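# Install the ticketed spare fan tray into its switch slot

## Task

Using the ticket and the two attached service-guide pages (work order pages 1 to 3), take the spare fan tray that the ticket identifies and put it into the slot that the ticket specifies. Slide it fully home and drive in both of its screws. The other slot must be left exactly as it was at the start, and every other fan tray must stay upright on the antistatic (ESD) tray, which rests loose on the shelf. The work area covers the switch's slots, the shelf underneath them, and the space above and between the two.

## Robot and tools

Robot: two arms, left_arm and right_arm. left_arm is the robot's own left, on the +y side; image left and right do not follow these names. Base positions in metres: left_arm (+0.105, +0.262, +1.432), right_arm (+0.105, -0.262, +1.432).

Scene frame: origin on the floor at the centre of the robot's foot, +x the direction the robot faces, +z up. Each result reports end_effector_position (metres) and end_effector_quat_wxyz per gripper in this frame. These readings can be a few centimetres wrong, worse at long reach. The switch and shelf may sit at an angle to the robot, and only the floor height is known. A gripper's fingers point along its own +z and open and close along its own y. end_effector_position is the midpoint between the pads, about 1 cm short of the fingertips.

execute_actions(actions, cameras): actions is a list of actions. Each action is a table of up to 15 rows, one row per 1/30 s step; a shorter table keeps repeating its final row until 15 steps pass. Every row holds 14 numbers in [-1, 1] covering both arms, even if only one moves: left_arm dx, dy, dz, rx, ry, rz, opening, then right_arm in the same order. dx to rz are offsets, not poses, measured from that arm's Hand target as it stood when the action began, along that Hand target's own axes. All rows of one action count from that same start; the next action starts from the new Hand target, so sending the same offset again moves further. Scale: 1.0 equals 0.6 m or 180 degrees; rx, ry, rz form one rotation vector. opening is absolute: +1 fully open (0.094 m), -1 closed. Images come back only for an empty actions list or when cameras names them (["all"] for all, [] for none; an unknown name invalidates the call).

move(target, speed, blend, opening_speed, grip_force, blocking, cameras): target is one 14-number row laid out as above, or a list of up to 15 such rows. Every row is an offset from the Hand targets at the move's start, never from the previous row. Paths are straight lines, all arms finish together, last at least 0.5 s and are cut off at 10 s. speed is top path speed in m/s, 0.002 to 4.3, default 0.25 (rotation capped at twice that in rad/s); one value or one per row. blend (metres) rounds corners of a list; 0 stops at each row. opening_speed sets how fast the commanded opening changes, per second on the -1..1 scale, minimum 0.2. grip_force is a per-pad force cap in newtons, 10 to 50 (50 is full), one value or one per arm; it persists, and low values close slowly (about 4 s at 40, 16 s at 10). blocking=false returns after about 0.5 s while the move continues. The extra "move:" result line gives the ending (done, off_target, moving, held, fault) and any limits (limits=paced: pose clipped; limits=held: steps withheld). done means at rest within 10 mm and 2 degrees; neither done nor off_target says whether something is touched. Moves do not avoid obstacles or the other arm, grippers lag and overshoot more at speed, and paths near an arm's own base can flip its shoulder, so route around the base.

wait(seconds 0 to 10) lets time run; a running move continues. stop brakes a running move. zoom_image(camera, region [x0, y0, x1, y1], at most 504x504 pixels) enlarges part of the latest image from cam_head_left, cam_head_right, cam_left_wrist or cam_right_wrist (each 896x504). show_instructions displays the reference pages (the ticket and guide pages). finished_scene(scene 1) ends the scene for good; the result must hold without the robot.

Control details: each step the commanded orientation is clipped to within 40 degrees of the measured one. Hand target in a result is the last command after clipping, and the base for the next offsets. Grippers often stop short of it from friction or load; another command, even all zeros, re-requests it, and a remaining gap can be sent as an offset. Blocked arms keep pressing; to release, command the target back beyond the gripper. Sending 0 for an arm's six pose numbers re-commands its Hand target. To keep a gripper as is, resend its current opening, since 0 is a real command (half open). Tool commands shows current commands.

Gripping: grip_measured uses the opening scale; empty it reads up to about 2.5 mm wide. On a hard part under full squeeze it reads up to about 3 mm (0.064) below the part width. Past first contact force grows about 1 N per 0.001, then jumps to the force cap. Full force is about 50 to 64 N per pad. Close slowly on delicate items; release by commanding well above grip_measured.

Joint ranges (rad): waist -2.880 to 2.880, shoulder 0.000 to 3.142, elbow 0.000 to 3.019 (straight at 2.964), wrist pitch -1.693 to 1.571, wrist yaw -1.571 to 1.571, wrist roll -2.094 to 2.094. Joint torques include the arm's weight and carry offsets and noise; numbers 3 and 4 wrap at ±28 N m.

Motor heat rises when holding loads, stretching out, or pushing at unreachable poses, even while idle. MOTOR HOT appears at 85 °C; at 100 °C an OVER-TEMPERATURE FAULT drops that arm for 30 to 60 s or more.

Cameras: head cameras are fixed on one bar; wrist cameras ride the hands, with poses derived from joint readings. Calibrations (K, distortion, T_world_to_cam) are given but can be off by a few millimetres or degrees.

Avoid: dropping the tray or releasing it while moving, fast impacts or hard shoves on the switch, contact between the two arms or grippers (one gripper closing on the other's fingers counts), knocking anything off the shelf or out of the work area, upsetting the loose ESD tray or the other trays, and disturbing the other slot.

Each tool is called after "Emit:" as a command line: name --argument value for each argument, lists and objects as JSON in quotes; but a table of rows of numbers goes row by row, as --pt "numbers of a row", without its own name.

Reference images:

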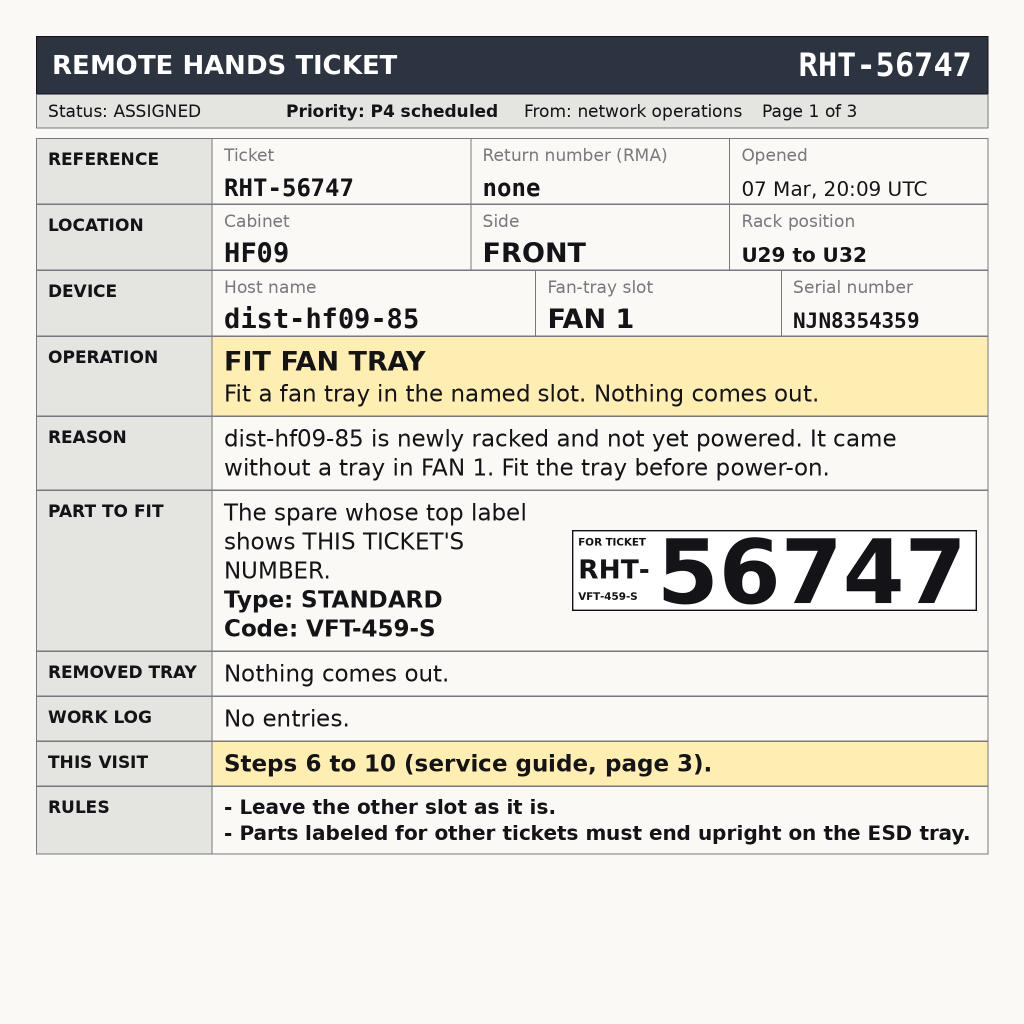

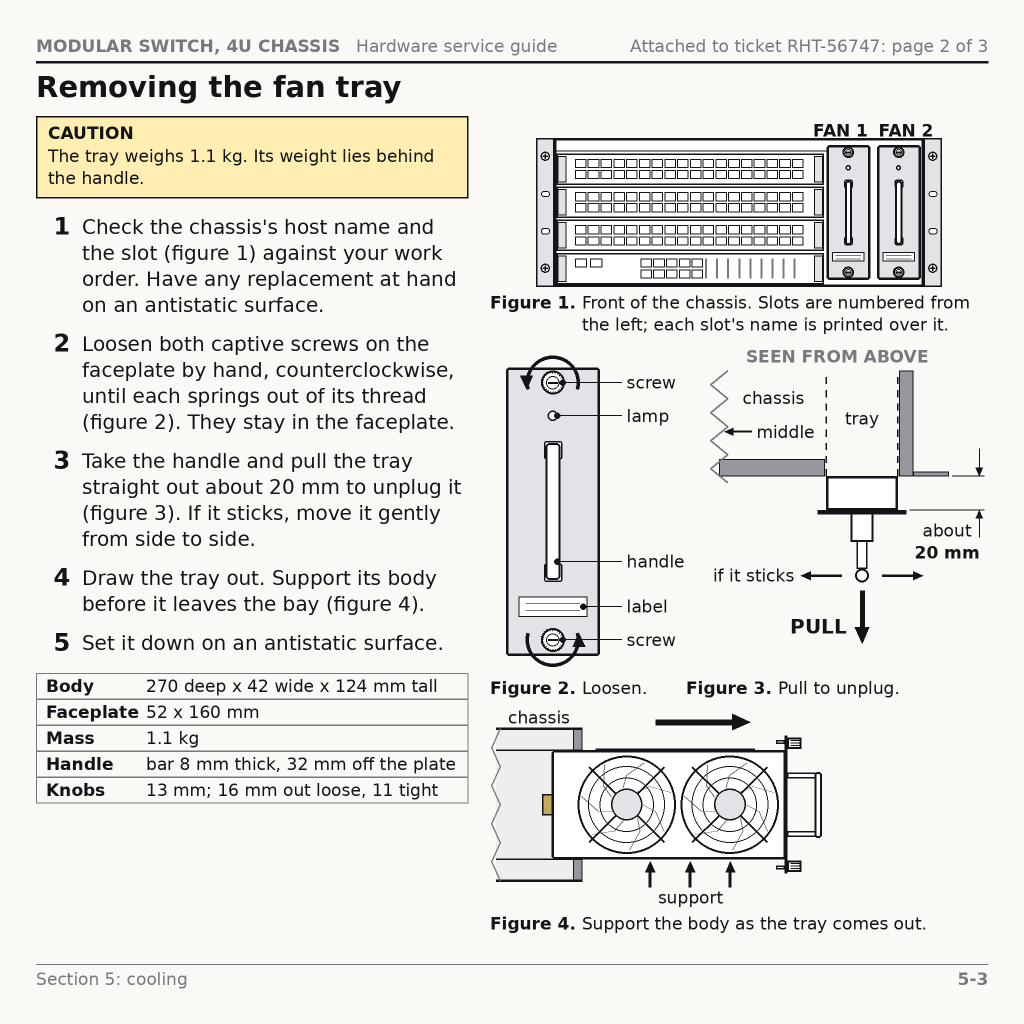

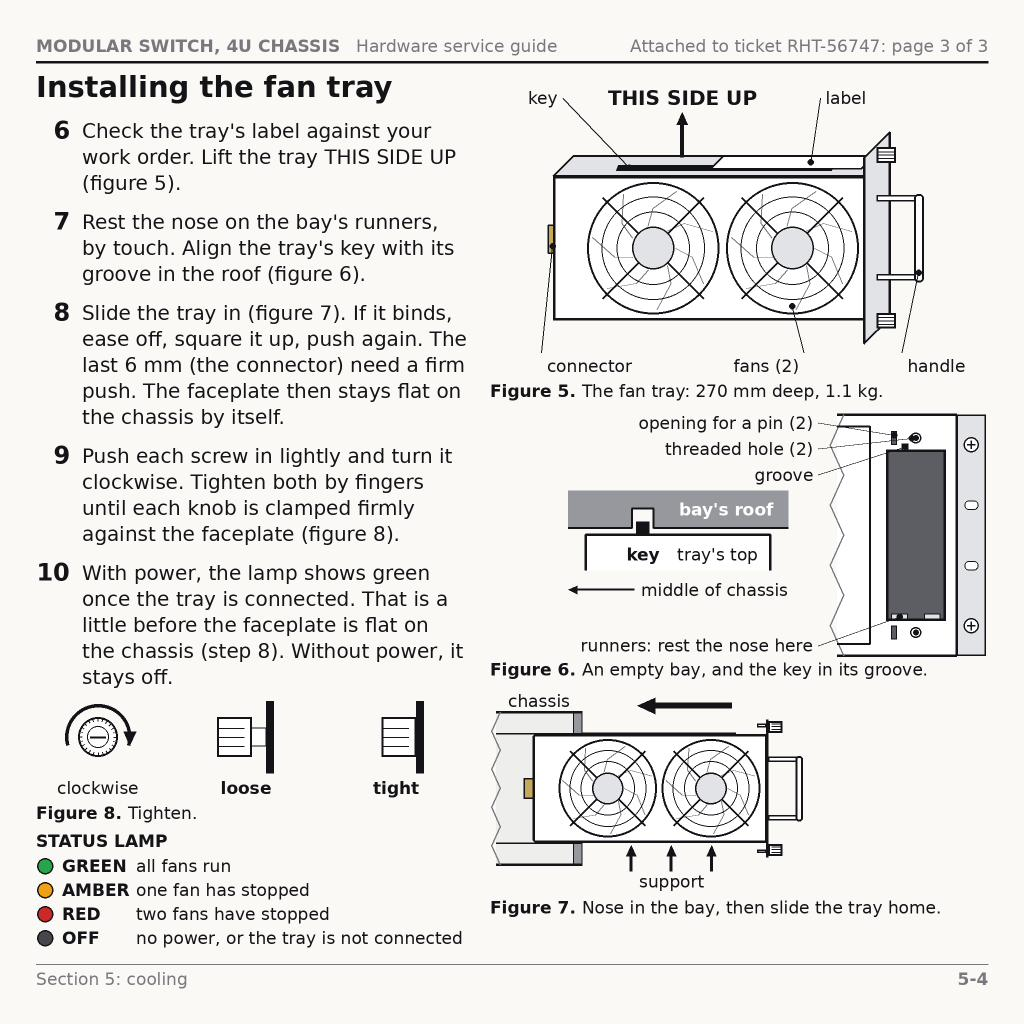

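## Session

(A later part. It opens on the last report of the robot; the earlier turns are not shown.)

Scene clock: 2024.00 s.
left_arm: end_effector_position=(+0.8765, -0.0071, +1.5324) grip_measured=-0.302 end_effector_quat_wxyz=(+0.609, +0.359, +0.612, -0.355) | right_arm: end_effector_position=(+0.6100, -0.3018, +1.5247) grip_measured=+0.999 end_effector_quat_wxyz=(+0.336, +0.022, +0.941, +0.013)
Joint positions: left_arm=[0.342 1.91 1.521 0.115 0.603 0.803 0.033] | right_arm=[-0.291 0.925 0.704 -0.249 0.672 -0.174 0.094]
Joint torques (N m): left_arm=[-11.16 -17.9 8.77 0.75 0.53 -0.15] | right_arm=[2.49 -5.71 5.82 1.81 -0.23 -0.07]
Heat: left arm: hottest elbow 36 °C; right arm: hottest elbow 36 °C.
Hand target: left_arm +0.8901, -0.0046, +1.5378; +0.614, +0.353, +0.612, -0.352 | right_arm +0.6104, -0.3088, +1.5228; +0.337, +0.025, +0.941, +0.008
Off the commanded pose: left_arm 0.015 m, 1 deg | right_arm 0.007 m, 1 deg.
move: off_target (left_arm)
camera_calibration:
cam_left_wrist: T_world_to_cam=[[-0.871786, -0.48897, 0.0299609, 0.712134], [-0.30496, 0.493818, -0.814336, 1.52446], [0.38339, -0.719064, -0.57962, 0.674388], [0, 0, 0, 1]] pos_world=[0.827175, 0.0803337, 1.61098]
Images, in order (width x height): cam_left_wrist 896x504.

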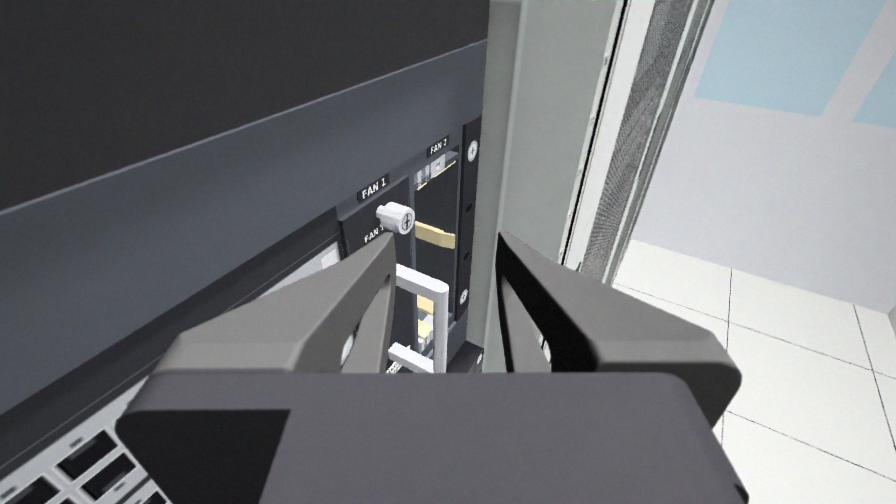

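Emit:
move --target '[0.23,0,0,0,0,0,-0.3,0,0,0,0,0,0,1]' --speed 0.3 --cameras '["cam_left_wrist"]'

Scene clock: 2055.73 s.
left_arm: end_effector_position=(+0.8721, -0.0102, +1.3791) grip_measured=-0.302 end_effector_quat_wxyz=(+0.590, +0.349, +0.627, -0.370) | right_arm: end_effector_position=(+0.6100, -0.3018, +1.5247) grip_measured=+0.999 end_effector_quat_wxyz=(+0.336, +0.022, +0.941, +0.013)
Joint positions: left_arm=[0.469 2.135 1.556 0.246 0.713 0.815 0.033] | right_arm=[-0.291 0.925 0.704 -0.249 0.672 -0.174 0.094]
Joint torques (N m): left_arm=[-12.57 -20.13 7.34 1.4 0.78 0.18] | right_arm=[2.43 -5.71 5.82 1.81 -0.23 -0.07]
Heat: left arm: hottest elbow 36 °C; right arm: hottest elbow 36 °C.
Hand target: left_arm +0.8902, -0.0048, +1.3999; +0.613, +0.353, +0.612, -0.352 | right_arm +0.6104, -0.3088, +1.5228; +0.337, +0.025, +0.941, +0.008
Off the commanded pose: left_arm 0.028 m, 4 deg | right_arm 0.007 m, 1 deg.
move: off_target (left_arm)
camera_calibration:
cam_left_wrist: T_world_to_cam=[[-0.872435, -0.481446, 0.0840634, 0.637431], [-0.348599, 0.492459, -0.797473, 1.41454], [0.342542, -0.725048, -0.59747, 0.645283], [0, 0, 0, 1]] pos_world=[0.828188, 0.0781478, 1.46001]
Images, in order (width x height): cam_left_wrist 896x504.

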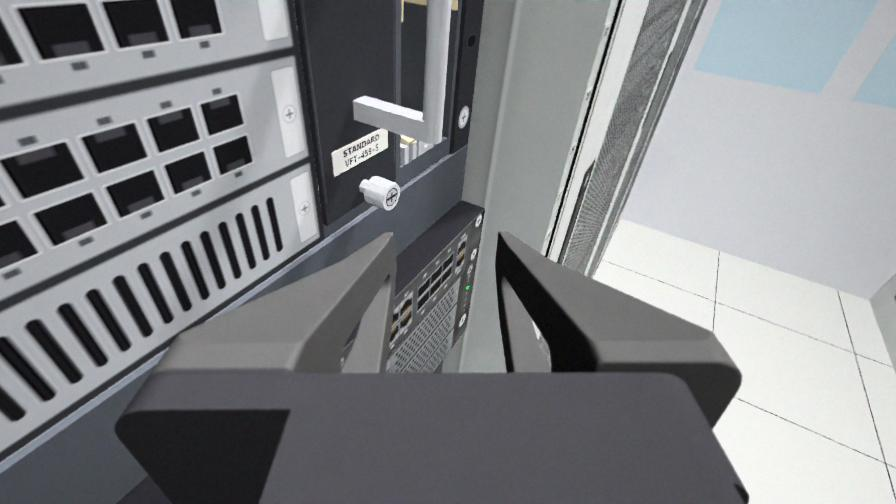

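Emit:
zoom_image --camera "cam_left_wrist" --region '[300, 130, 420, 250]'

Emit:
zoom_image --camera "cam_left_wrist" --region '[280, 10, 400, 130]'

Scaled by 4.200 from the camera's 896x504 image, which has a finer 1280x720 frame.

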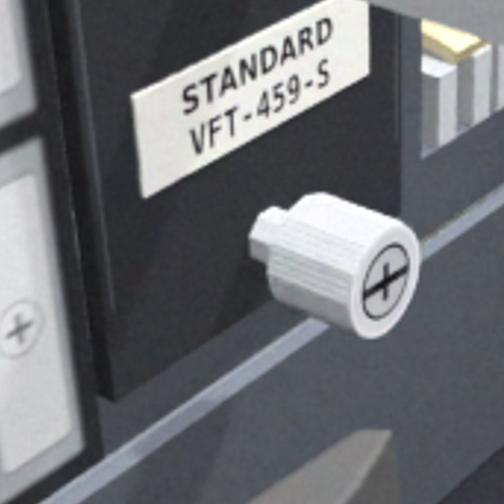

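Scaled by 4.200 from the camera's 896x504 image, which has a finer 1280x720 frame.

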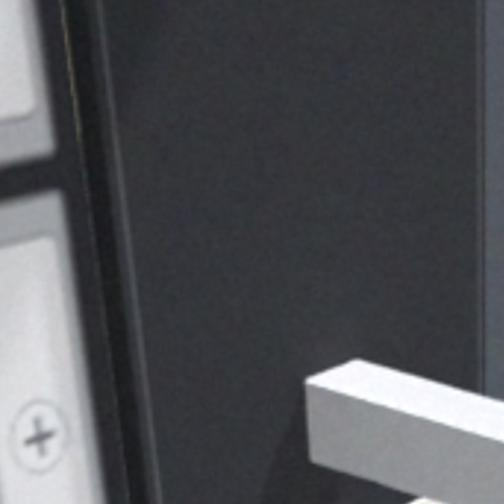

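Emit:
move --pt "-0.1 0 -0.03 0 0 0 -0.35 0 0 0 0 0 0 1" --pt "-0.17 -0.072 0.058 -0.318 0 0 -0.35 0 0 0 0 0 0 1" --speed 0.3 --blend '[0.03,0]' --cameras '["cam_left_wrist"]'

Scene clock: 2097.30 s.
left_arm: end_effector_position=(+0.8636, -0.0539, +1.4947) grip_measured=-0.348 end_effector_quat_wxyz=(+0.699, +0.022, +0.714, -0.024) | right_arm: end_effector_position=(+0.6100, -0.3018, +1.5247) grip_measured=+0.999 end_effector_quat_wxyz=(+0.336, +0.022, +0.941, +0.013)
Joint positions: left_arm=[0.113 2.24 1.451 1.184 -0.396 0.721 0.031] | right_arm=[-0.291 0.925 0.704 -0.249 0.672 -0.174 0.094]
Joint torques (N m): left_arm=[-12.98 -15.79 7.25 1.72 0.45 0.19] | right_arm=[2.43 -5.77 5.81 1.81 -0.23 -0.07]
Heat: left arm: hottest elbow 37 °C; right arm: hottest elbow 36 °C.
Hand target: left_arm +0.8702, -0.0565, +1.5020; +0.708, +0.016, +0.706, -0.016 | right_arm +0.6104, -0.3088, +1.5228; +0.337, +0.025, +0.941, +0.008
Off the commanded pose: left_arm 0.010 m, 2 deg | right_arm 0.007 m, 1 deg.
move: done
camera_calibration:
cam_left_wrist: T_world_to_cam=[[-0.0646103, -0.997262, 0.0359746, -0.0542897], [-0.592231, 0.0093045, -0.805714, 1.72206], [0.803173, -0.0733627, -0.591211, 0.313518], [0, 0, 0, 1]] pos_world=[0.764544, -0.0471635, 1.5748]
Images, in order (width x height): cam_left_wrist 896x504.

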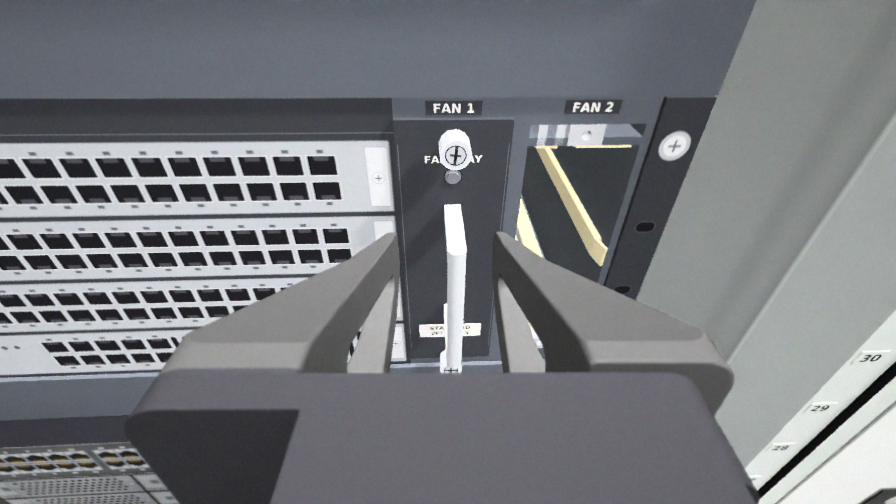

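Emit:
move --pt "-0.003 0.0 0.113 0 0 0 -0.45 0 0 0 0 0 0 1" --speed 0.15

Emit:
move --pt "0 0 0 0 0 0 -1 0 0 0 0 0 0 1" --cameras '["cam_left_wrist"]'

Emit:
zoom_image --camera "cam_left_wrist" --region '[380, 180, 500, 300]'

Emit:
move --pt "0 0 0.05 0 0 0 -1 0 0 0 0 0 0 1" --cameras '["cam_left_wrist"]'

Emit:
zoom_image --camera "cam_left_wrist" --region '[380, 180, 500, 300]'

Scene clock: 2106.20 s.
left_arm: end_effector_position=(+0.9259, -0.0635, +1.5032) grip_measured=-0.448 end_effector_quat_wxyz=(+0.704, +0.022, +0.709, -0.021) | right_arm: end_effector_position=(+0.6100, -0.3018, +1.5247) grip_measured=+0.999 end_effector_quat_wxyz=(+0.336, +0.022, +0.941, +0.013)
Joint positions: left_arm=[0.134 2.311 1.68 1.036 -0.369 0.721 0.026] | right_arm=[-0.291 0.925 0.704 -0.249 0.672 -0.174 0.094]
Joint torques (N m): left_arm=[-13.98 -17.08 8.25 0.59 0.71 0.02] | right_arm=[2.43 -5.71 5.81 1.8 -0.23 -0.07]
Heat: left arm: hottest elbow 37 °C; right arm: hottest elbow 36 °C.
Hand target: left_arm +0.9379, -0.0596, +1.5039; +0.708, +0.016, +0.706, -0.016 | right_arm +0.6104, -0.3088, +1.5228; +0.337, +0.025, +0.941, +0.008
Off the commanded pose: left_arm 0.013 m, 1 deg | right_arm 0.007 m, 1 deg.
move: off_target (left_arm)

Scene clock: 2106.70 s.
left_arm: end_effector_position=(+0.9264, -0.0626, +1.5029) grip_measured=-0.761 end_effector_quat_wxyz=(+0.704, +0.021, +0.710, -0.020) | right_arm: end_effector_position=(+0.6100, -0.3018, +1.5247) grip_measured=+0.999 end_effector_quat_wxyz=(+0.336, +0.022, +0.941, +0.013)
Joint positions: left_arm=[0.135 2.311 1.68 1.036 -0.371 0.721 0.011] | right_arm=[-0.291 0.925 0.704 -0.249 0.672 -0.174 0.094]
Joint torques (N m): left_arm=[-12.92 -17.38 8.23 0.98 0.75 0.01] | right_arm=[2.43 -5.77 5.81 1.81 -0.23 -0.07]
Heat: left arm: hottest elbow 37 °C; right arm: hottest elbow 36 °C.
Hand target: left_arm +0.9380, -0.0595, +1.5039; +0.708, +0.016, +0.706, -0.016 | right_arm +0.6104, -0.3088, +1.5228; +0.337, +0.025, +0.941, +0.008
Off the commanded pose: left_arm 0.012 m, 1 deg | right_arm 0.007 m, 1 deg.
move: off_target (left_arm)
camera_calibration:
cam_left_wrist: T_world_to_cam=[[-0.0594028, -0.997741, 0.0313836, -0.0572071], [-0.581905, 0.00906602, -0.813206, 1.76767], [0.811084, -0.066569, -0.581129, 0.245223], [0, 0, 0, 1]] pos_world=[0.826321, -0.0567793, 1.58178]
Images, in order (width x height): cam_left_wrist 896x504.

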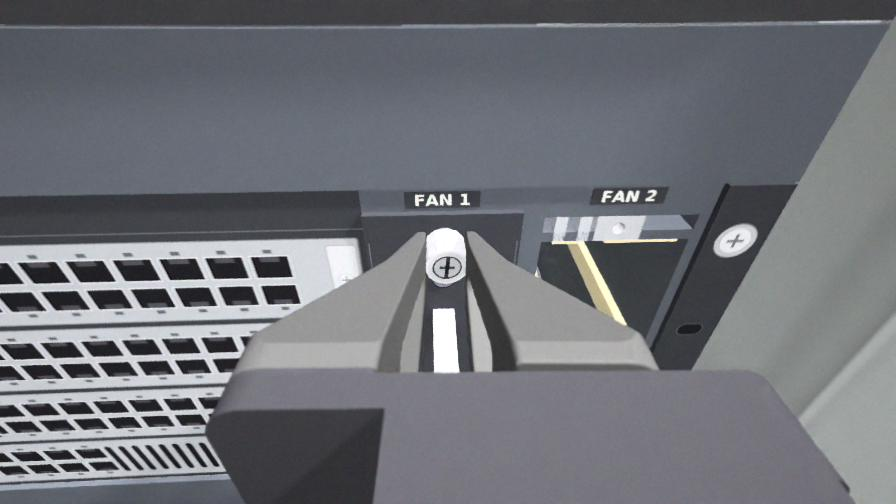

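Scaled by 4.200 from the camera's 896x504 image, which has a finer 1280x720 frame.

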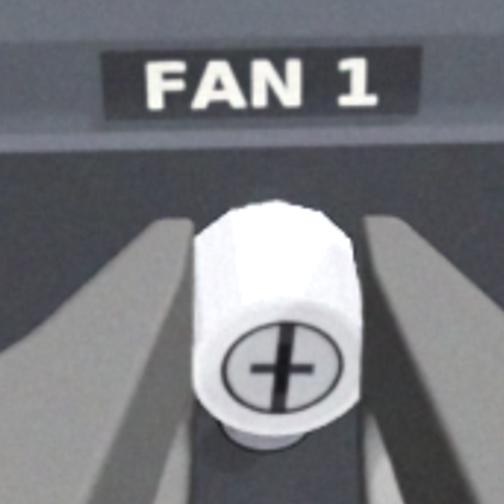

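Scene clock: 2107.40 s.
left_arm: end_effector_position=(+0.9298, -0.0625, +1.5023) grip_measured=-0.760 end_effector_quat_wxyz=(+0.701, +0.020, +0.713, -0.018) | right_arm: end_effector_position=(+0.6100, -0.3018, +1.5247) grip_measured=+0.999 end_effector_quat_wxyz=(+0.336, +0.022, +0.941, +0.013)
Joint positions: left_arm=[0.136 2.315 1.694 1.024 -0.379 0.721 0.011] | right_arm=[-0.291 0.925 0.704 -0.249 0.672 -0.174 0.094]
Joint torques (N m): left_arm=[-12.28 -15.79 14.01 -1.1 1.69 -0.07] | right_arm=[2.37 -5.71 5.81 1.81 -0.23 -0.07]
Heat: left arm: hottest elbow 37 °C; right arm: hottest elbow 36 °C.
Hand target: left_arm +0.9680, -0.0609, +1.5038; +0.708, +0.016, +0.706, -0.016 | right_arm +0.6104, -0.3088, +1.5228; +0.337, +0.025, +0.941, +0.008
Off the commanded pose: left_arm 0.038 m, 1 deg | right_arm 0.007 m, 1 deg.
move: off_target (left_arm)
camera_calibration:
cam_left_wrist: T_world_to_cam=[[-0.0548194, -0.998046, 0.0299723, -0.0589696], [-0.587932, 0.00800201, -0.808871, 1.7681], [0.807051, -0.0619635, -0.587222, 0.255199], [0, 0, 0, 1]] pos_world=[0.830333, -0.0571897, 1.58179]
Images, in order (width x height): cam_left_wrist 896x504.

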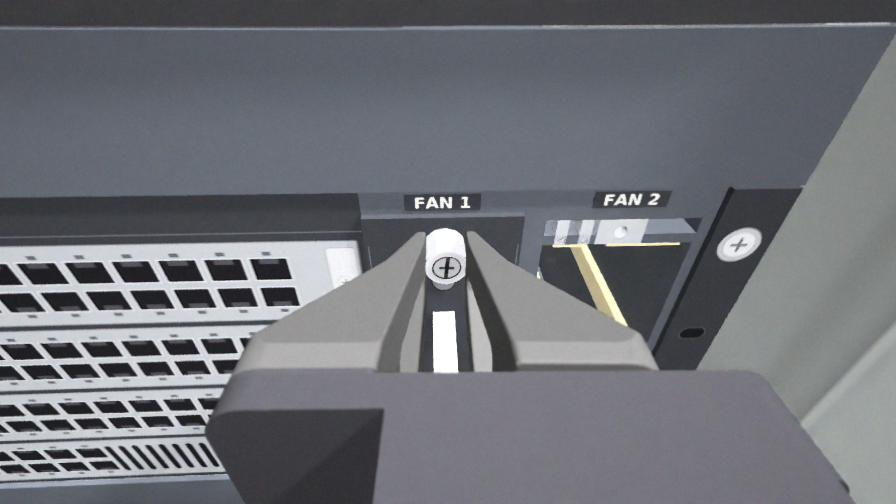

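Scaled by 4.200 from the camera's 896x504 image, which has a finer 1280x720 frame.

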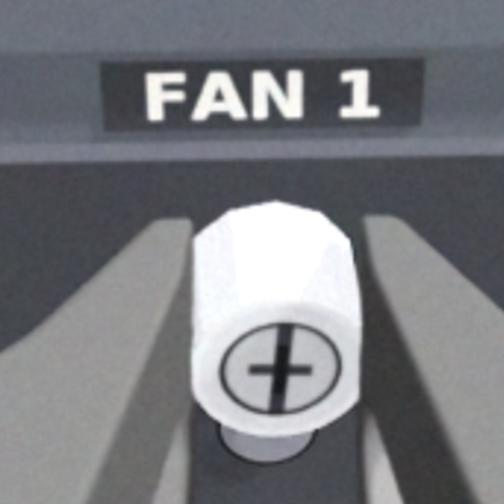

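Emit:
move --pt "0 0 0.08 0 0 0 -1 0 0 0 0 0 0 1" --cameras '["cam_left_wrist"]'

Emit:
zoom_image --camera "cam_left_wrist" --region '[380, 180, 500, 300]'

Scene clock: 2120.77 s.
left_arm: end_effector_position=(+0.9322, -0.0618, +1.5032) grip_measured=-0.759 end_effector_quat_wxyz=(+0.697, +0.015, +0.717, -0.014) | right_arm: end_effector_position=(+0.6100, -0.3018, +1.5247) grip_measured=+0.999 end_effector_quat_wxyz=(+0.336, +0.022, +0.941, +0.013)
Joint positions: left_arm=[0.133 2.317 1.705 1.014 -0.398 0.721 0.011] | right_arm=[-0.291 0.925 0.704 -0.249 0.672 -0.174 0.094]
Joint torques (N m): left_arm=[-10.29 -15.74 20.45 -3.75 3.46 -0.12] | right_arm=[2.43 -5.71 5.82 1.8 -0.23 -0.07]
Heat: left arm: hottest elbow 40 °C; right arm: hottest elbow 36 °C.
Hand target: left_arm +1.0159, -0.0630, +1.5043; +0.708, +0.016, +0.706, -0.016 | right_arm +0.6104, -0.3088, +1.5228; +0.337, +0.025, +0.941, +0.008
Off the commanded pose: left_arm 0.084 m, 2 deg | right_arm 0.007 m, 1 deg.
move: off_target (left_arm)
camera_calibration:
cam_left_wrist: T_world_to_cam=[[-0.0419136, -0.998653, 0.030597, -0.0711627], [-0.597268, 0.000494309, -0.802041, 1.76818], [0.800946, -0.051891, -0.596484, 0.274236], [0, 0, 0, 1]] pos_world=[0.83345, -0.0577105, 1.58391]
Images, in order (width x height): cam_left_wrist 896x504.

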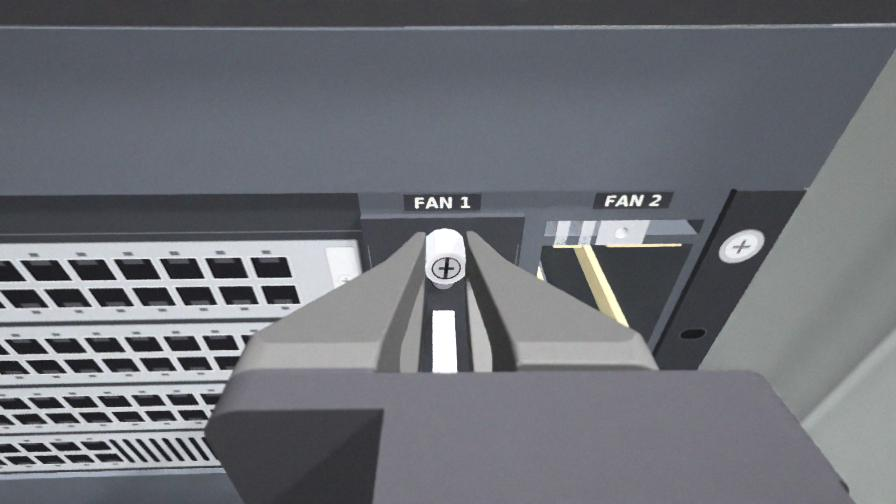

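Scaled by 4.200 from the camera's 896x504 image, which has a finer 1280x720 frame.

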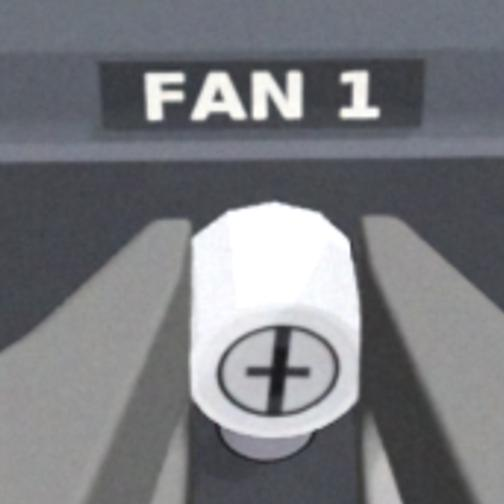

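Emit:
move --pt "0 0 -0.06 0 0 0.25 -1 0 0 0 0 0 0 1" --speed 0.5 --cameras '["cam_left_wrist"]'

Emit:
zoom_image --camera "cam_left_wrist" --region '[380, 180, 500, 300]'

Scene clock: 2130.87 s.
left_arm: end_effector_position=(+0.9315, -0.0624, +1.5029) grip_measured=-0.759 end_effector_quat_wxyz=(+0.651, +0.279, +0.662, +0.245) | right_arm: end_effector_position=(+0.6100, -0.3018, +1.5247) grip_measured=+0.999 end_effector_quat_wxyz=(+0.336, +0.022, +0.941, +0.013)
Joint positions: left_arm=[0.131 2.317 1.705 1.014 -0.405 1.479 0.011] | right_arm=[-0.291 0.925 0.704 -0.249 0.672 -0.174 0.094]
Joint torques (N m): left_arm=[-11.69 -16.03 15.47 -1.73 3.05 0.13] | right_arm=[2.43 -5.77 5.81 1.8 -0.23 -0.07]
Motor temperatures (°C): left_arm=[31 34 45 25 36 24 28] | right_arm=[31 31 36 27 24 25 23]
Heat: left arm: hottest elbow 45 °C; right arm: hottest elbow 36 °C.
Hand target: left_arm +0.9800, -0.0613, +1.5041; +0.660, +0.285, +0.646, +0.256 | right_arm +0.6104, -0.3088, +1.5228; +0.337, +0.025, +0.941, +0.008
Off the commanded pose: left_arm 0.049 m, 3 deg | right_arm 0.007 m, 1 deg.
move: off_target (left_arm)
camera_calibration:
cam_left_wrist: T_world_to_cam=[[-0.0510877, -0.746211, -0.663747, 0.995973], [-0.572386, 0.566504, -0.59283, 1.46531], [0.818391, 0.349633, -0.456062, 0.0723432], [0, 0, 0, 1]] pos_world=[0.8304, -0.112191, 1.56275]
Images, in order (width x height): cam_left_wrist 896x504.

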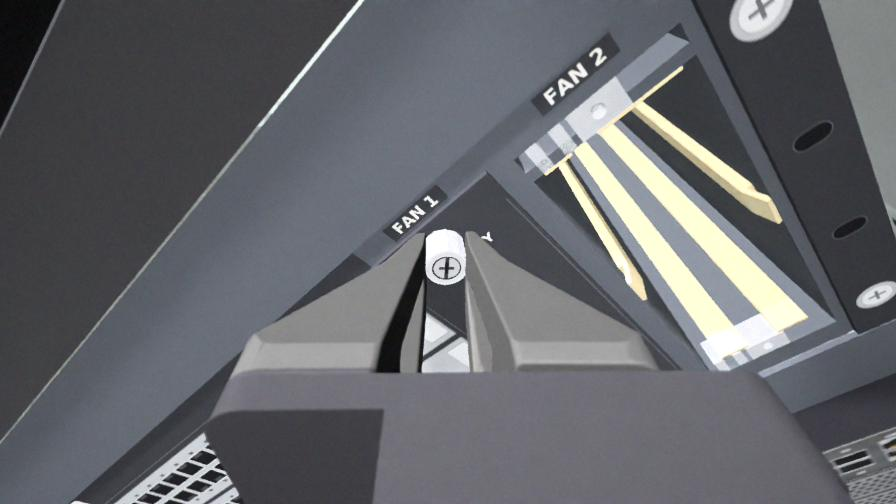

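Scaled by 4.200 from the camera's 896x504 image, which has a finer 1280x720 frame.

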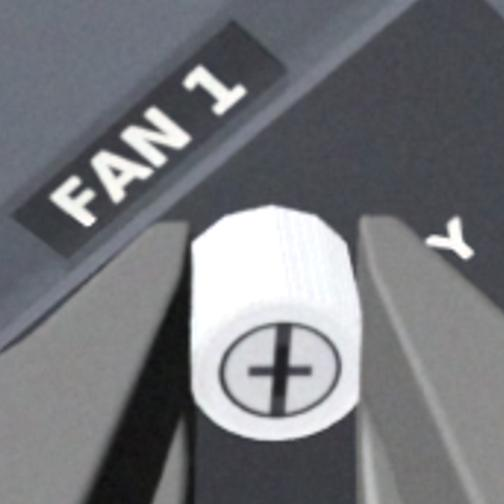

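Emit:
move --pt "0 0 -0.07 0 0 0 -1 0 0 0 0 0 0 1" --pt "0 0 -0.07 0 0 0 -0.42 0 0 0 0 0 0 1" --pt "0 0 -0.07 0 0 -0.25 -0.42 0 0 0 0 0 0 1" --speed 0.5 --cameras '["cam_left_wrist"]'

Emit:
zoom_image --camera "cam_left_wrist" --region '[380, 180, 500, 300]'

Scene clock: 2140.87 s.
left_arm: end_effector_position=(+0.9290, -0.0658, +1.5059) grip_measured=-0.422 end_effector_quat_wxyz=(+0.707, +0.026, +0.707, -0.014) | right_arm: end_effector_position=(+0.6100, -0.3018, +1.5247) grip_measured=+0.999 end_effector_quat_wxyz=(+0.336, +0.022, +0.941, +0.013)
Joint positions: left_arm=[0.132 2.32 1.698 1.035 -0.369 0.741 0.027] | right_arm=[-0.291 0.925 0.704 -0.249 0.672 -0.174 0.094]
Joint torques (N m): left_arm=[-13.27 -18.84 7.02 0.88 0.69 -0.18] | right_arm=[2.37 -5.71 5.82 1.81 -0.23 -0.07]
Heat: left arm: hottest elbow 46 °C; right arm: hottest elbow 36 °C.
Hand target: left_arm +0.9380, -0.0594, +1.5039; +0.708, +0.016, +0.706, -0.016 | right_arm +0.6104, -0.3088, +1.5228; +0.337, +0.025, +0.941, +0.008
Off the commanded pose: left_arm 0.011 m, 1 deg | right_arm 0.007 m, 1 deg.
move: off_target (left_arm)
camera_calibration:
cam_left_wrist: T_world_to_cam=[[-0.0588466, -0.998143, 0.0157478, -0.0372976], [-0.574521, 0.0209623, -0.818222, 1.77306], [0.816372, -0.0571969, -0.574687, 0.230604], [0, 0, 0, 1]] pos_world=[0.828206, -0.0612059, 1.58387]
Images, in order (width x height): cam_left_wrist 896x504.

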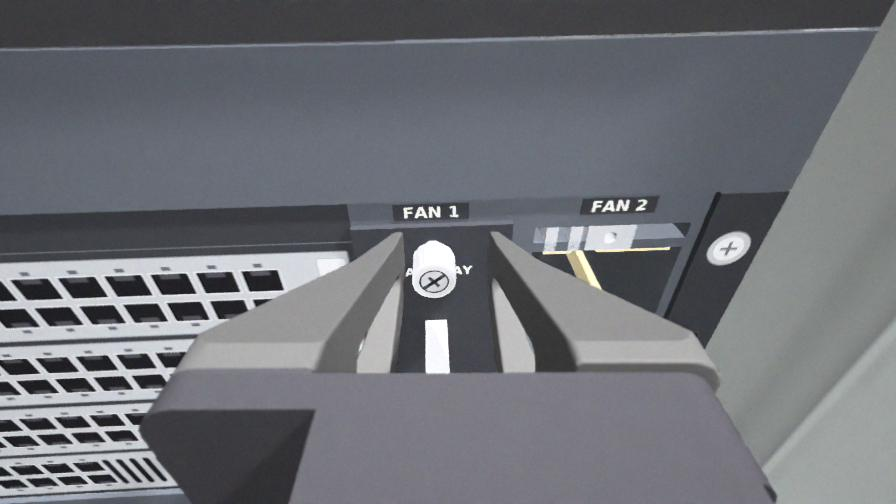

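Scaled by 4.200 from the camera's 896x504 image, which has a finer 1280x720 frame.

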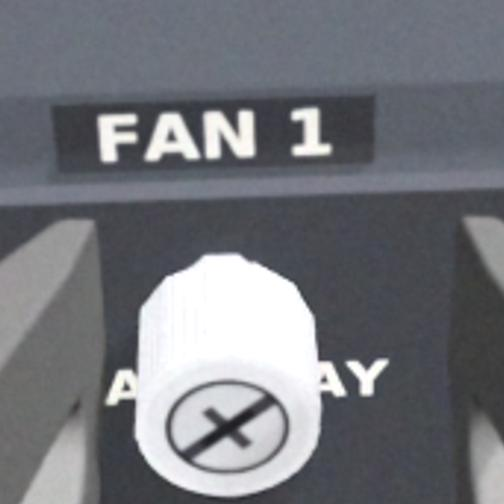

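Emit:
move --pt "0 0 0 0 0 -0.25 -0.42 0 0 0 0 0 0 1" --pt "0 0 0 0 0 -0.25 -1 0 0 0 0 0 0 1" --pt "0 0 0.1 0 0 -0.25 -1 0 0 0 0 0 0 1" --pt "0 0 0.1 0 0 0.25 -1 0 0 0 0 0 0 1" --speed 0.5 --cameras '["cam_left_wrist"]'

Emit:
zoom_image --camera "cam_left_wrist" --region '[380, 180, 500, 300]'

Scene clock: 2169.87 s.
left_arm: end_effector_position=(+0.9352, -0.0615, +1.5015) grip_measured=-0.754 end_effector_quat_wxyz=(+0.653, +0.276, +0.661, +0.245) | right_arm: end_effector_position=(+0.6100, -0.3018, +1.5247) grip_measured=+0.999 end_effector_quat_wxyz=(+0.336, +0.022, +0.941, +0.013)
Joint positions: left_arm=[0.136 2.325 1.718 1.013 -0.399 1.475 0.012] | right_arm=[-0.291 0.925 0.704 -0.249 0.672 -0.174 0.094]
Joint torques (N m): left_arm=[-11.63 -15.91 17.74 -2.95 3.13 0.08] | right_arm=[2.43 -5.71 5.82 1.8 -0.23 -0.07]
Heat: left arm: hottest elbow 43 °C; right arm: hottest elbow 36 °C.
Hand target: left_arm +0.9980, -0.0621, +1.5040; +0.660, +0.285, +0.646, +0.256 | right_arm +0.6104, -0.3088, +1.5228; +0.337, +0.025, +0.941, +0.008
Off the commanded pose: left_arm 0.063 m, 2 deg | right_arm 0.007 m, 1 deg.
move: off_target (left_arm); target 2's new opening was sent with left_arm's hand 0.011 m and 1 deg from that target
camera_calibration:
cam_left_wrist: T_world_to_cam=[[-0.0464402, -0.749228, -0.660682, 0.986774], [-0.570646, 0.56275, -0.59806, 1.47203], [0.819882, 0.349242, -0.453678, 0.0633478], [0, 0, 0, 1]] pos_world=[0.833895, -0.111188, 1.56104]
Images, in order (width x height): cam_left_wrist 896x504.

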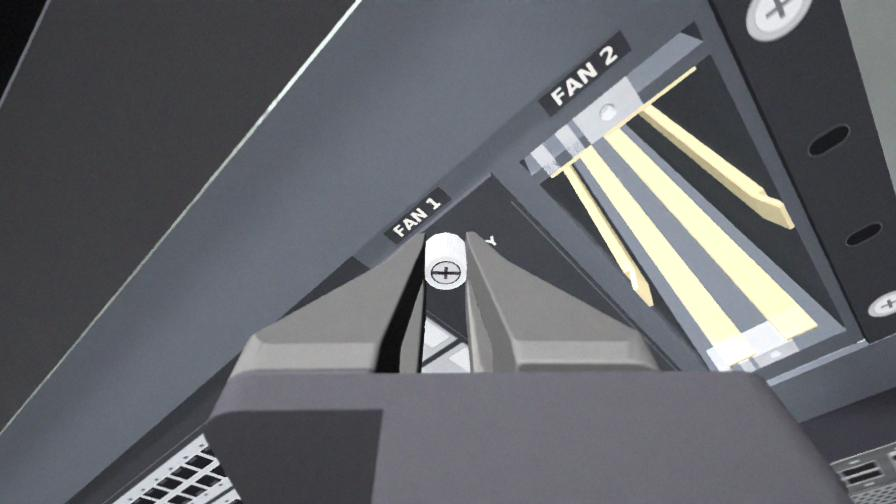

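Scaled by 4.200 from the camera's 896x504 image, which has a finer 1280x720 frame.

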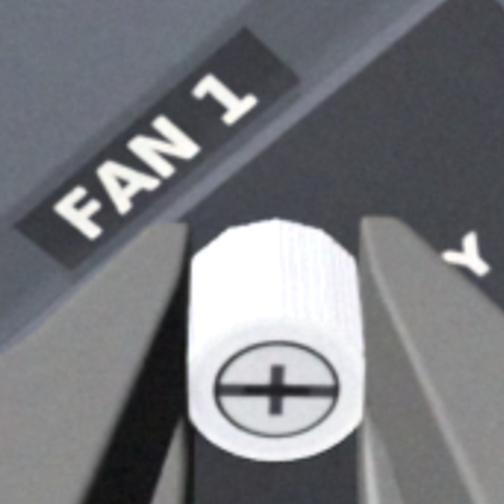

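Emit:
move --pt "0 0 -0.095 0 0 0 -1 0 0 0 0 0 0 1" --pt "0 0 -0.095 0 0 0 -0.42 0 0 0 0 0 0 1" --pt "0 0 -0.095 0 0 -0.25 -0.42 0 0 0 0 0 0 1" --speed 0.5 --cameras '["cam_left_wrist"]'

Emit:
zoom_image --camera "cam_left_wrist" --region '[380, 180, 500, 300]'

Scene clock: 2181.40 s.
left_arm: end_effector_position=(+0.9328, -0.0649, +1.5048) grip_measured=-0.422 end_effector_quat_wxyz=(+0.707, +0.026, +0.707, -0.014) | right_arm: end_effector_position=(+0.6100, -0.3018, +1.5247) grip_measured=+0.999 end_effector_quat_wxyz=(+0.336, +0.022, +0.941, +0.013)
Joint positions: left_arm=[0.136 2.325 1.711 1.027 -0.368 0.74 0.027] | right_arm=[-0.291 0.925 0.704 -0.249 0.672 -0.174 0.094]
Joint torques (N m): left_arm=[-13.57 -19.02 7.1 0.58 0.63 -0.2] | right_arm=[2.43 -5.66 5.81 1.8 -0.23 -0.07]
Heat: left arm: hottest elbow 43 °C; right arm: hottest elbow 36 °C.
Hand target: left_arm +0.9410, -0.0596, +1.5040; +0.708, +0.016, +0.706, -0.016 | right_arm +0.6104, -0.3088, +1.5228; +0.337, +0.025, +0.941, +0.008
Off the commanded pose: left_arm 0.010 m, 1 deg | right_arm 0.007 m, 1 deg.
move: done
camera_calibration:
cam_left_wrist: T_world_to_cam=[[-0.0567664, -0.998269, 0.0154128, -0.0376716], [-0.575069, 0.0200739, -0.817858, 1.77424], [0.816133, -0.0552904, -0.575213, 0.228107], [0, 0, 0, 1]] pos_world=[0.832006, -0.0606101, 1.58287]
Images, in order (width x height): cam_left_wrist 896x504.

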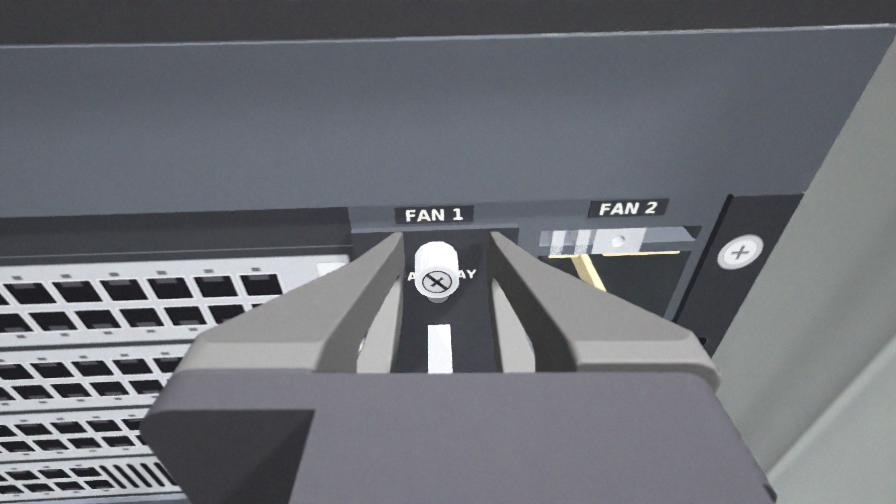

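Scaled by 4.200 from the camera's 896x504 image, which has a finer 1280x720 frame.

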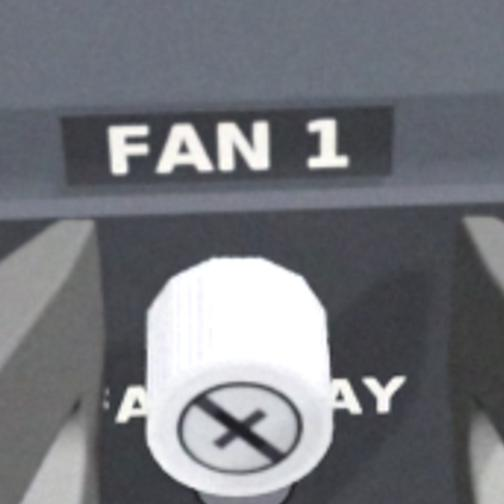

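Emit:
move --pt "-0.002 0.002 0 0 0 -0.25 -0.42 0 0 0 0 0 0 1" --speed 1.0

Emit:
move --pt "0 0 0 0 0 0 -1 0 0 0 0 0 0 1" --pt "0 0 0.05 0 0 0.5 -1 0 0 0 0 0 0 1" --pt "0 0 0 0 0 0.5 -0.42 0 0 0 0 0 0 1" --pt "0 0 0 0 0 0 -0.42 0 0 0 0 0 0 1" --speed 1.0

Emit:
move --pt "0 0 0 0 0 0 -1 0 0 0 0 0 0 1" --pt "0 0 0.05 0 0 0.5 -1 0 0 0 0 0 0 1" --pt "0 0 0 0 0 0.5 -0.42 0 0 0 0 0 0 1" --pt "0 0 0 0 0 0 -0.42 0 0 0 0 0 0 1" --speed 1.0 --cameras '["cam_left_wrist"]'

Emit:
zoom_image --camera "cam_left_wrist" --region '[380, 180, 500, 300]'

Scene clock: 2200.03 s.
left_arm: end_effector_position=(+0.9328, -0.0649, +1.5048) grip_measured=-0.422 end_effector_quat_wxyz=(+0.648, -0.247, +0.663, -0.283) | right_arm: end_effector_position=(+0.6100, -0.3018, +1.5247) grip_measured=+0.999 end_effector_quat_wxyz=(+0.336, +0.022, +0.941, +0.013)
Joint positions: left_arm=[0.136 2.325 1.711 1.027 -0.368 -0.045 0.027] | right_arm=[-0.291 0.925 0.704 -0.249 0.672 -0.174 0.094]
Joint torques (N m): left_arm=[-14.15 -20.25 6.78 0.73 0.71 -0.07] | right_arm=[2.37 -5.71 5.82 1.81 -0.23 -0.07]
Heat: left arm: hottest elbow 41 °C; right arm: hottest elbow 36 °C.
Hand target: left_arm +0.9411, -0.0584, +1.5052; +0.648, -0.256, +0.658, -0.286 | right_arm +0.6104, -0.3088, +1.5228; +0.337, +0.025, +0.941, +0.008
Off the commanded pose: left_arm 0.011 m, 1 deg | right_arm 0.007 m, 1 deg.
move: off_target (left_arm)

Scene clock: 2206.03 s.
left_arm: end_effector_position=(+0.9334, -0.0636, +1.5033) grip_measured=-0.422 end_effector_quat_wxyz=(+0.648, -0.247, +0.663, -0.282) | right_arm: end_effector_position=(+0.6100, -0.3018, +1.5247) grip_measured=+0.999 end_effector_quat_wxyz=(+0.336, +0.022, +0.941, +0.013)
Joint positions: left_arm=[0.138 2.325 1.711 1.027 -0.367 -0.045 0.027] | right_arm=[-0.291 0.925 0.704 -0.249 0.672 -0.174 0.094]
Joint torques (N m): left_arm=[-14.86 -18.08 6.95 0.59 0.66 -0.15] | right_arm=[2.43 -5.71 5.81 1.83 -0.23 -0.07]
Heat: left arm: hottest elbow 41 °C; right arm: hottest elbow 36 °C.
Hand target: left_arm +0.9411, -0.0583, +1.5051; +0.648, -0.256, +0.659, -0.286 | right_arm +0.6104, -0.3088, +1.5228; +0.337, +0.025, +0.941, +0.008
Off the commanded pose: left_arm 0.009 m, 1 deg | right_arm 0.007 m, 1 deg.
move: done

Scene clock: 2212.17 s.
left_arm: end_effector_position=(+0.9335, -0.0636, +1.5024) grip_measured=-0.422 end_effector_quat_wxyz=(+0.647, -0.247, +0.664, -0.282) | right_arm: end_effector_position=(+0.6100, -0.3018, +1.5247) grip_measured=+0.999 end_effector_quat_wxyz=(+0.336, +0.022, +0.941, +0.013)
Joint positions: left_arm=[0.139 2.326 1.711 1.027 -0.366 -0.045 0.027] | right_arm=[-0.291 0.925 0.704 -0.249 0.672 -0.174 0.094]
Joint torques (N m): left_arm=[-13.92 -18.78 6.72 0.72 0.64 -0.1] | right_arm=[2.43 -5.66 5.82 1.81 -0.23 -0.07]
Heat: left arm: hottest elbow 41 °C; right arm: hottest elbow 36 °C.
Hand target: left_arm +0.9411, -0.0583, +1.5050; +0.648, -0.256, +0.659, -0.286 | right_arm +0.6104, -0.3088, +1.5228; +0.337, +0.025, +0.941, +0.008
Off the commanded pose: left_arm 0.010 m, 1 deg | right_arm 0.007 m, 1 deg.
move: done
camera_calibration:
cam_left_wrist: T_world_to_cam=[[-0.038021, -0.696389, 0.716656, -1.08812], [-0.607293, -0.553436, -0.570004, 1.39378], [0.793568, -0.456892, -0.40187, -0.0386961], [0, 0, 0, 1]] pos_world=[0.835771, -0.00406409, 1.55872]
Images, in order (width x height): cam_left_wrist 896x504.

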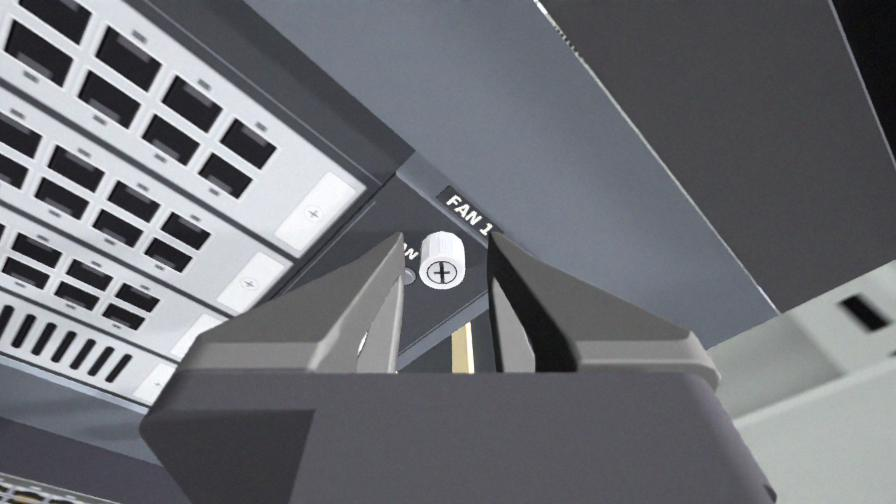

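Scaled by 4.200 from the camera's 896x504 image, which has a finer 1280x720 frame.

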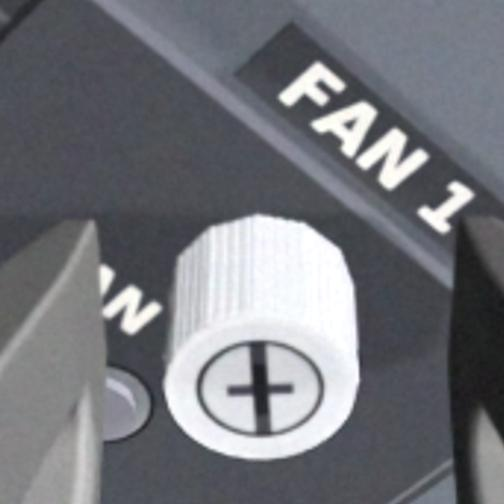

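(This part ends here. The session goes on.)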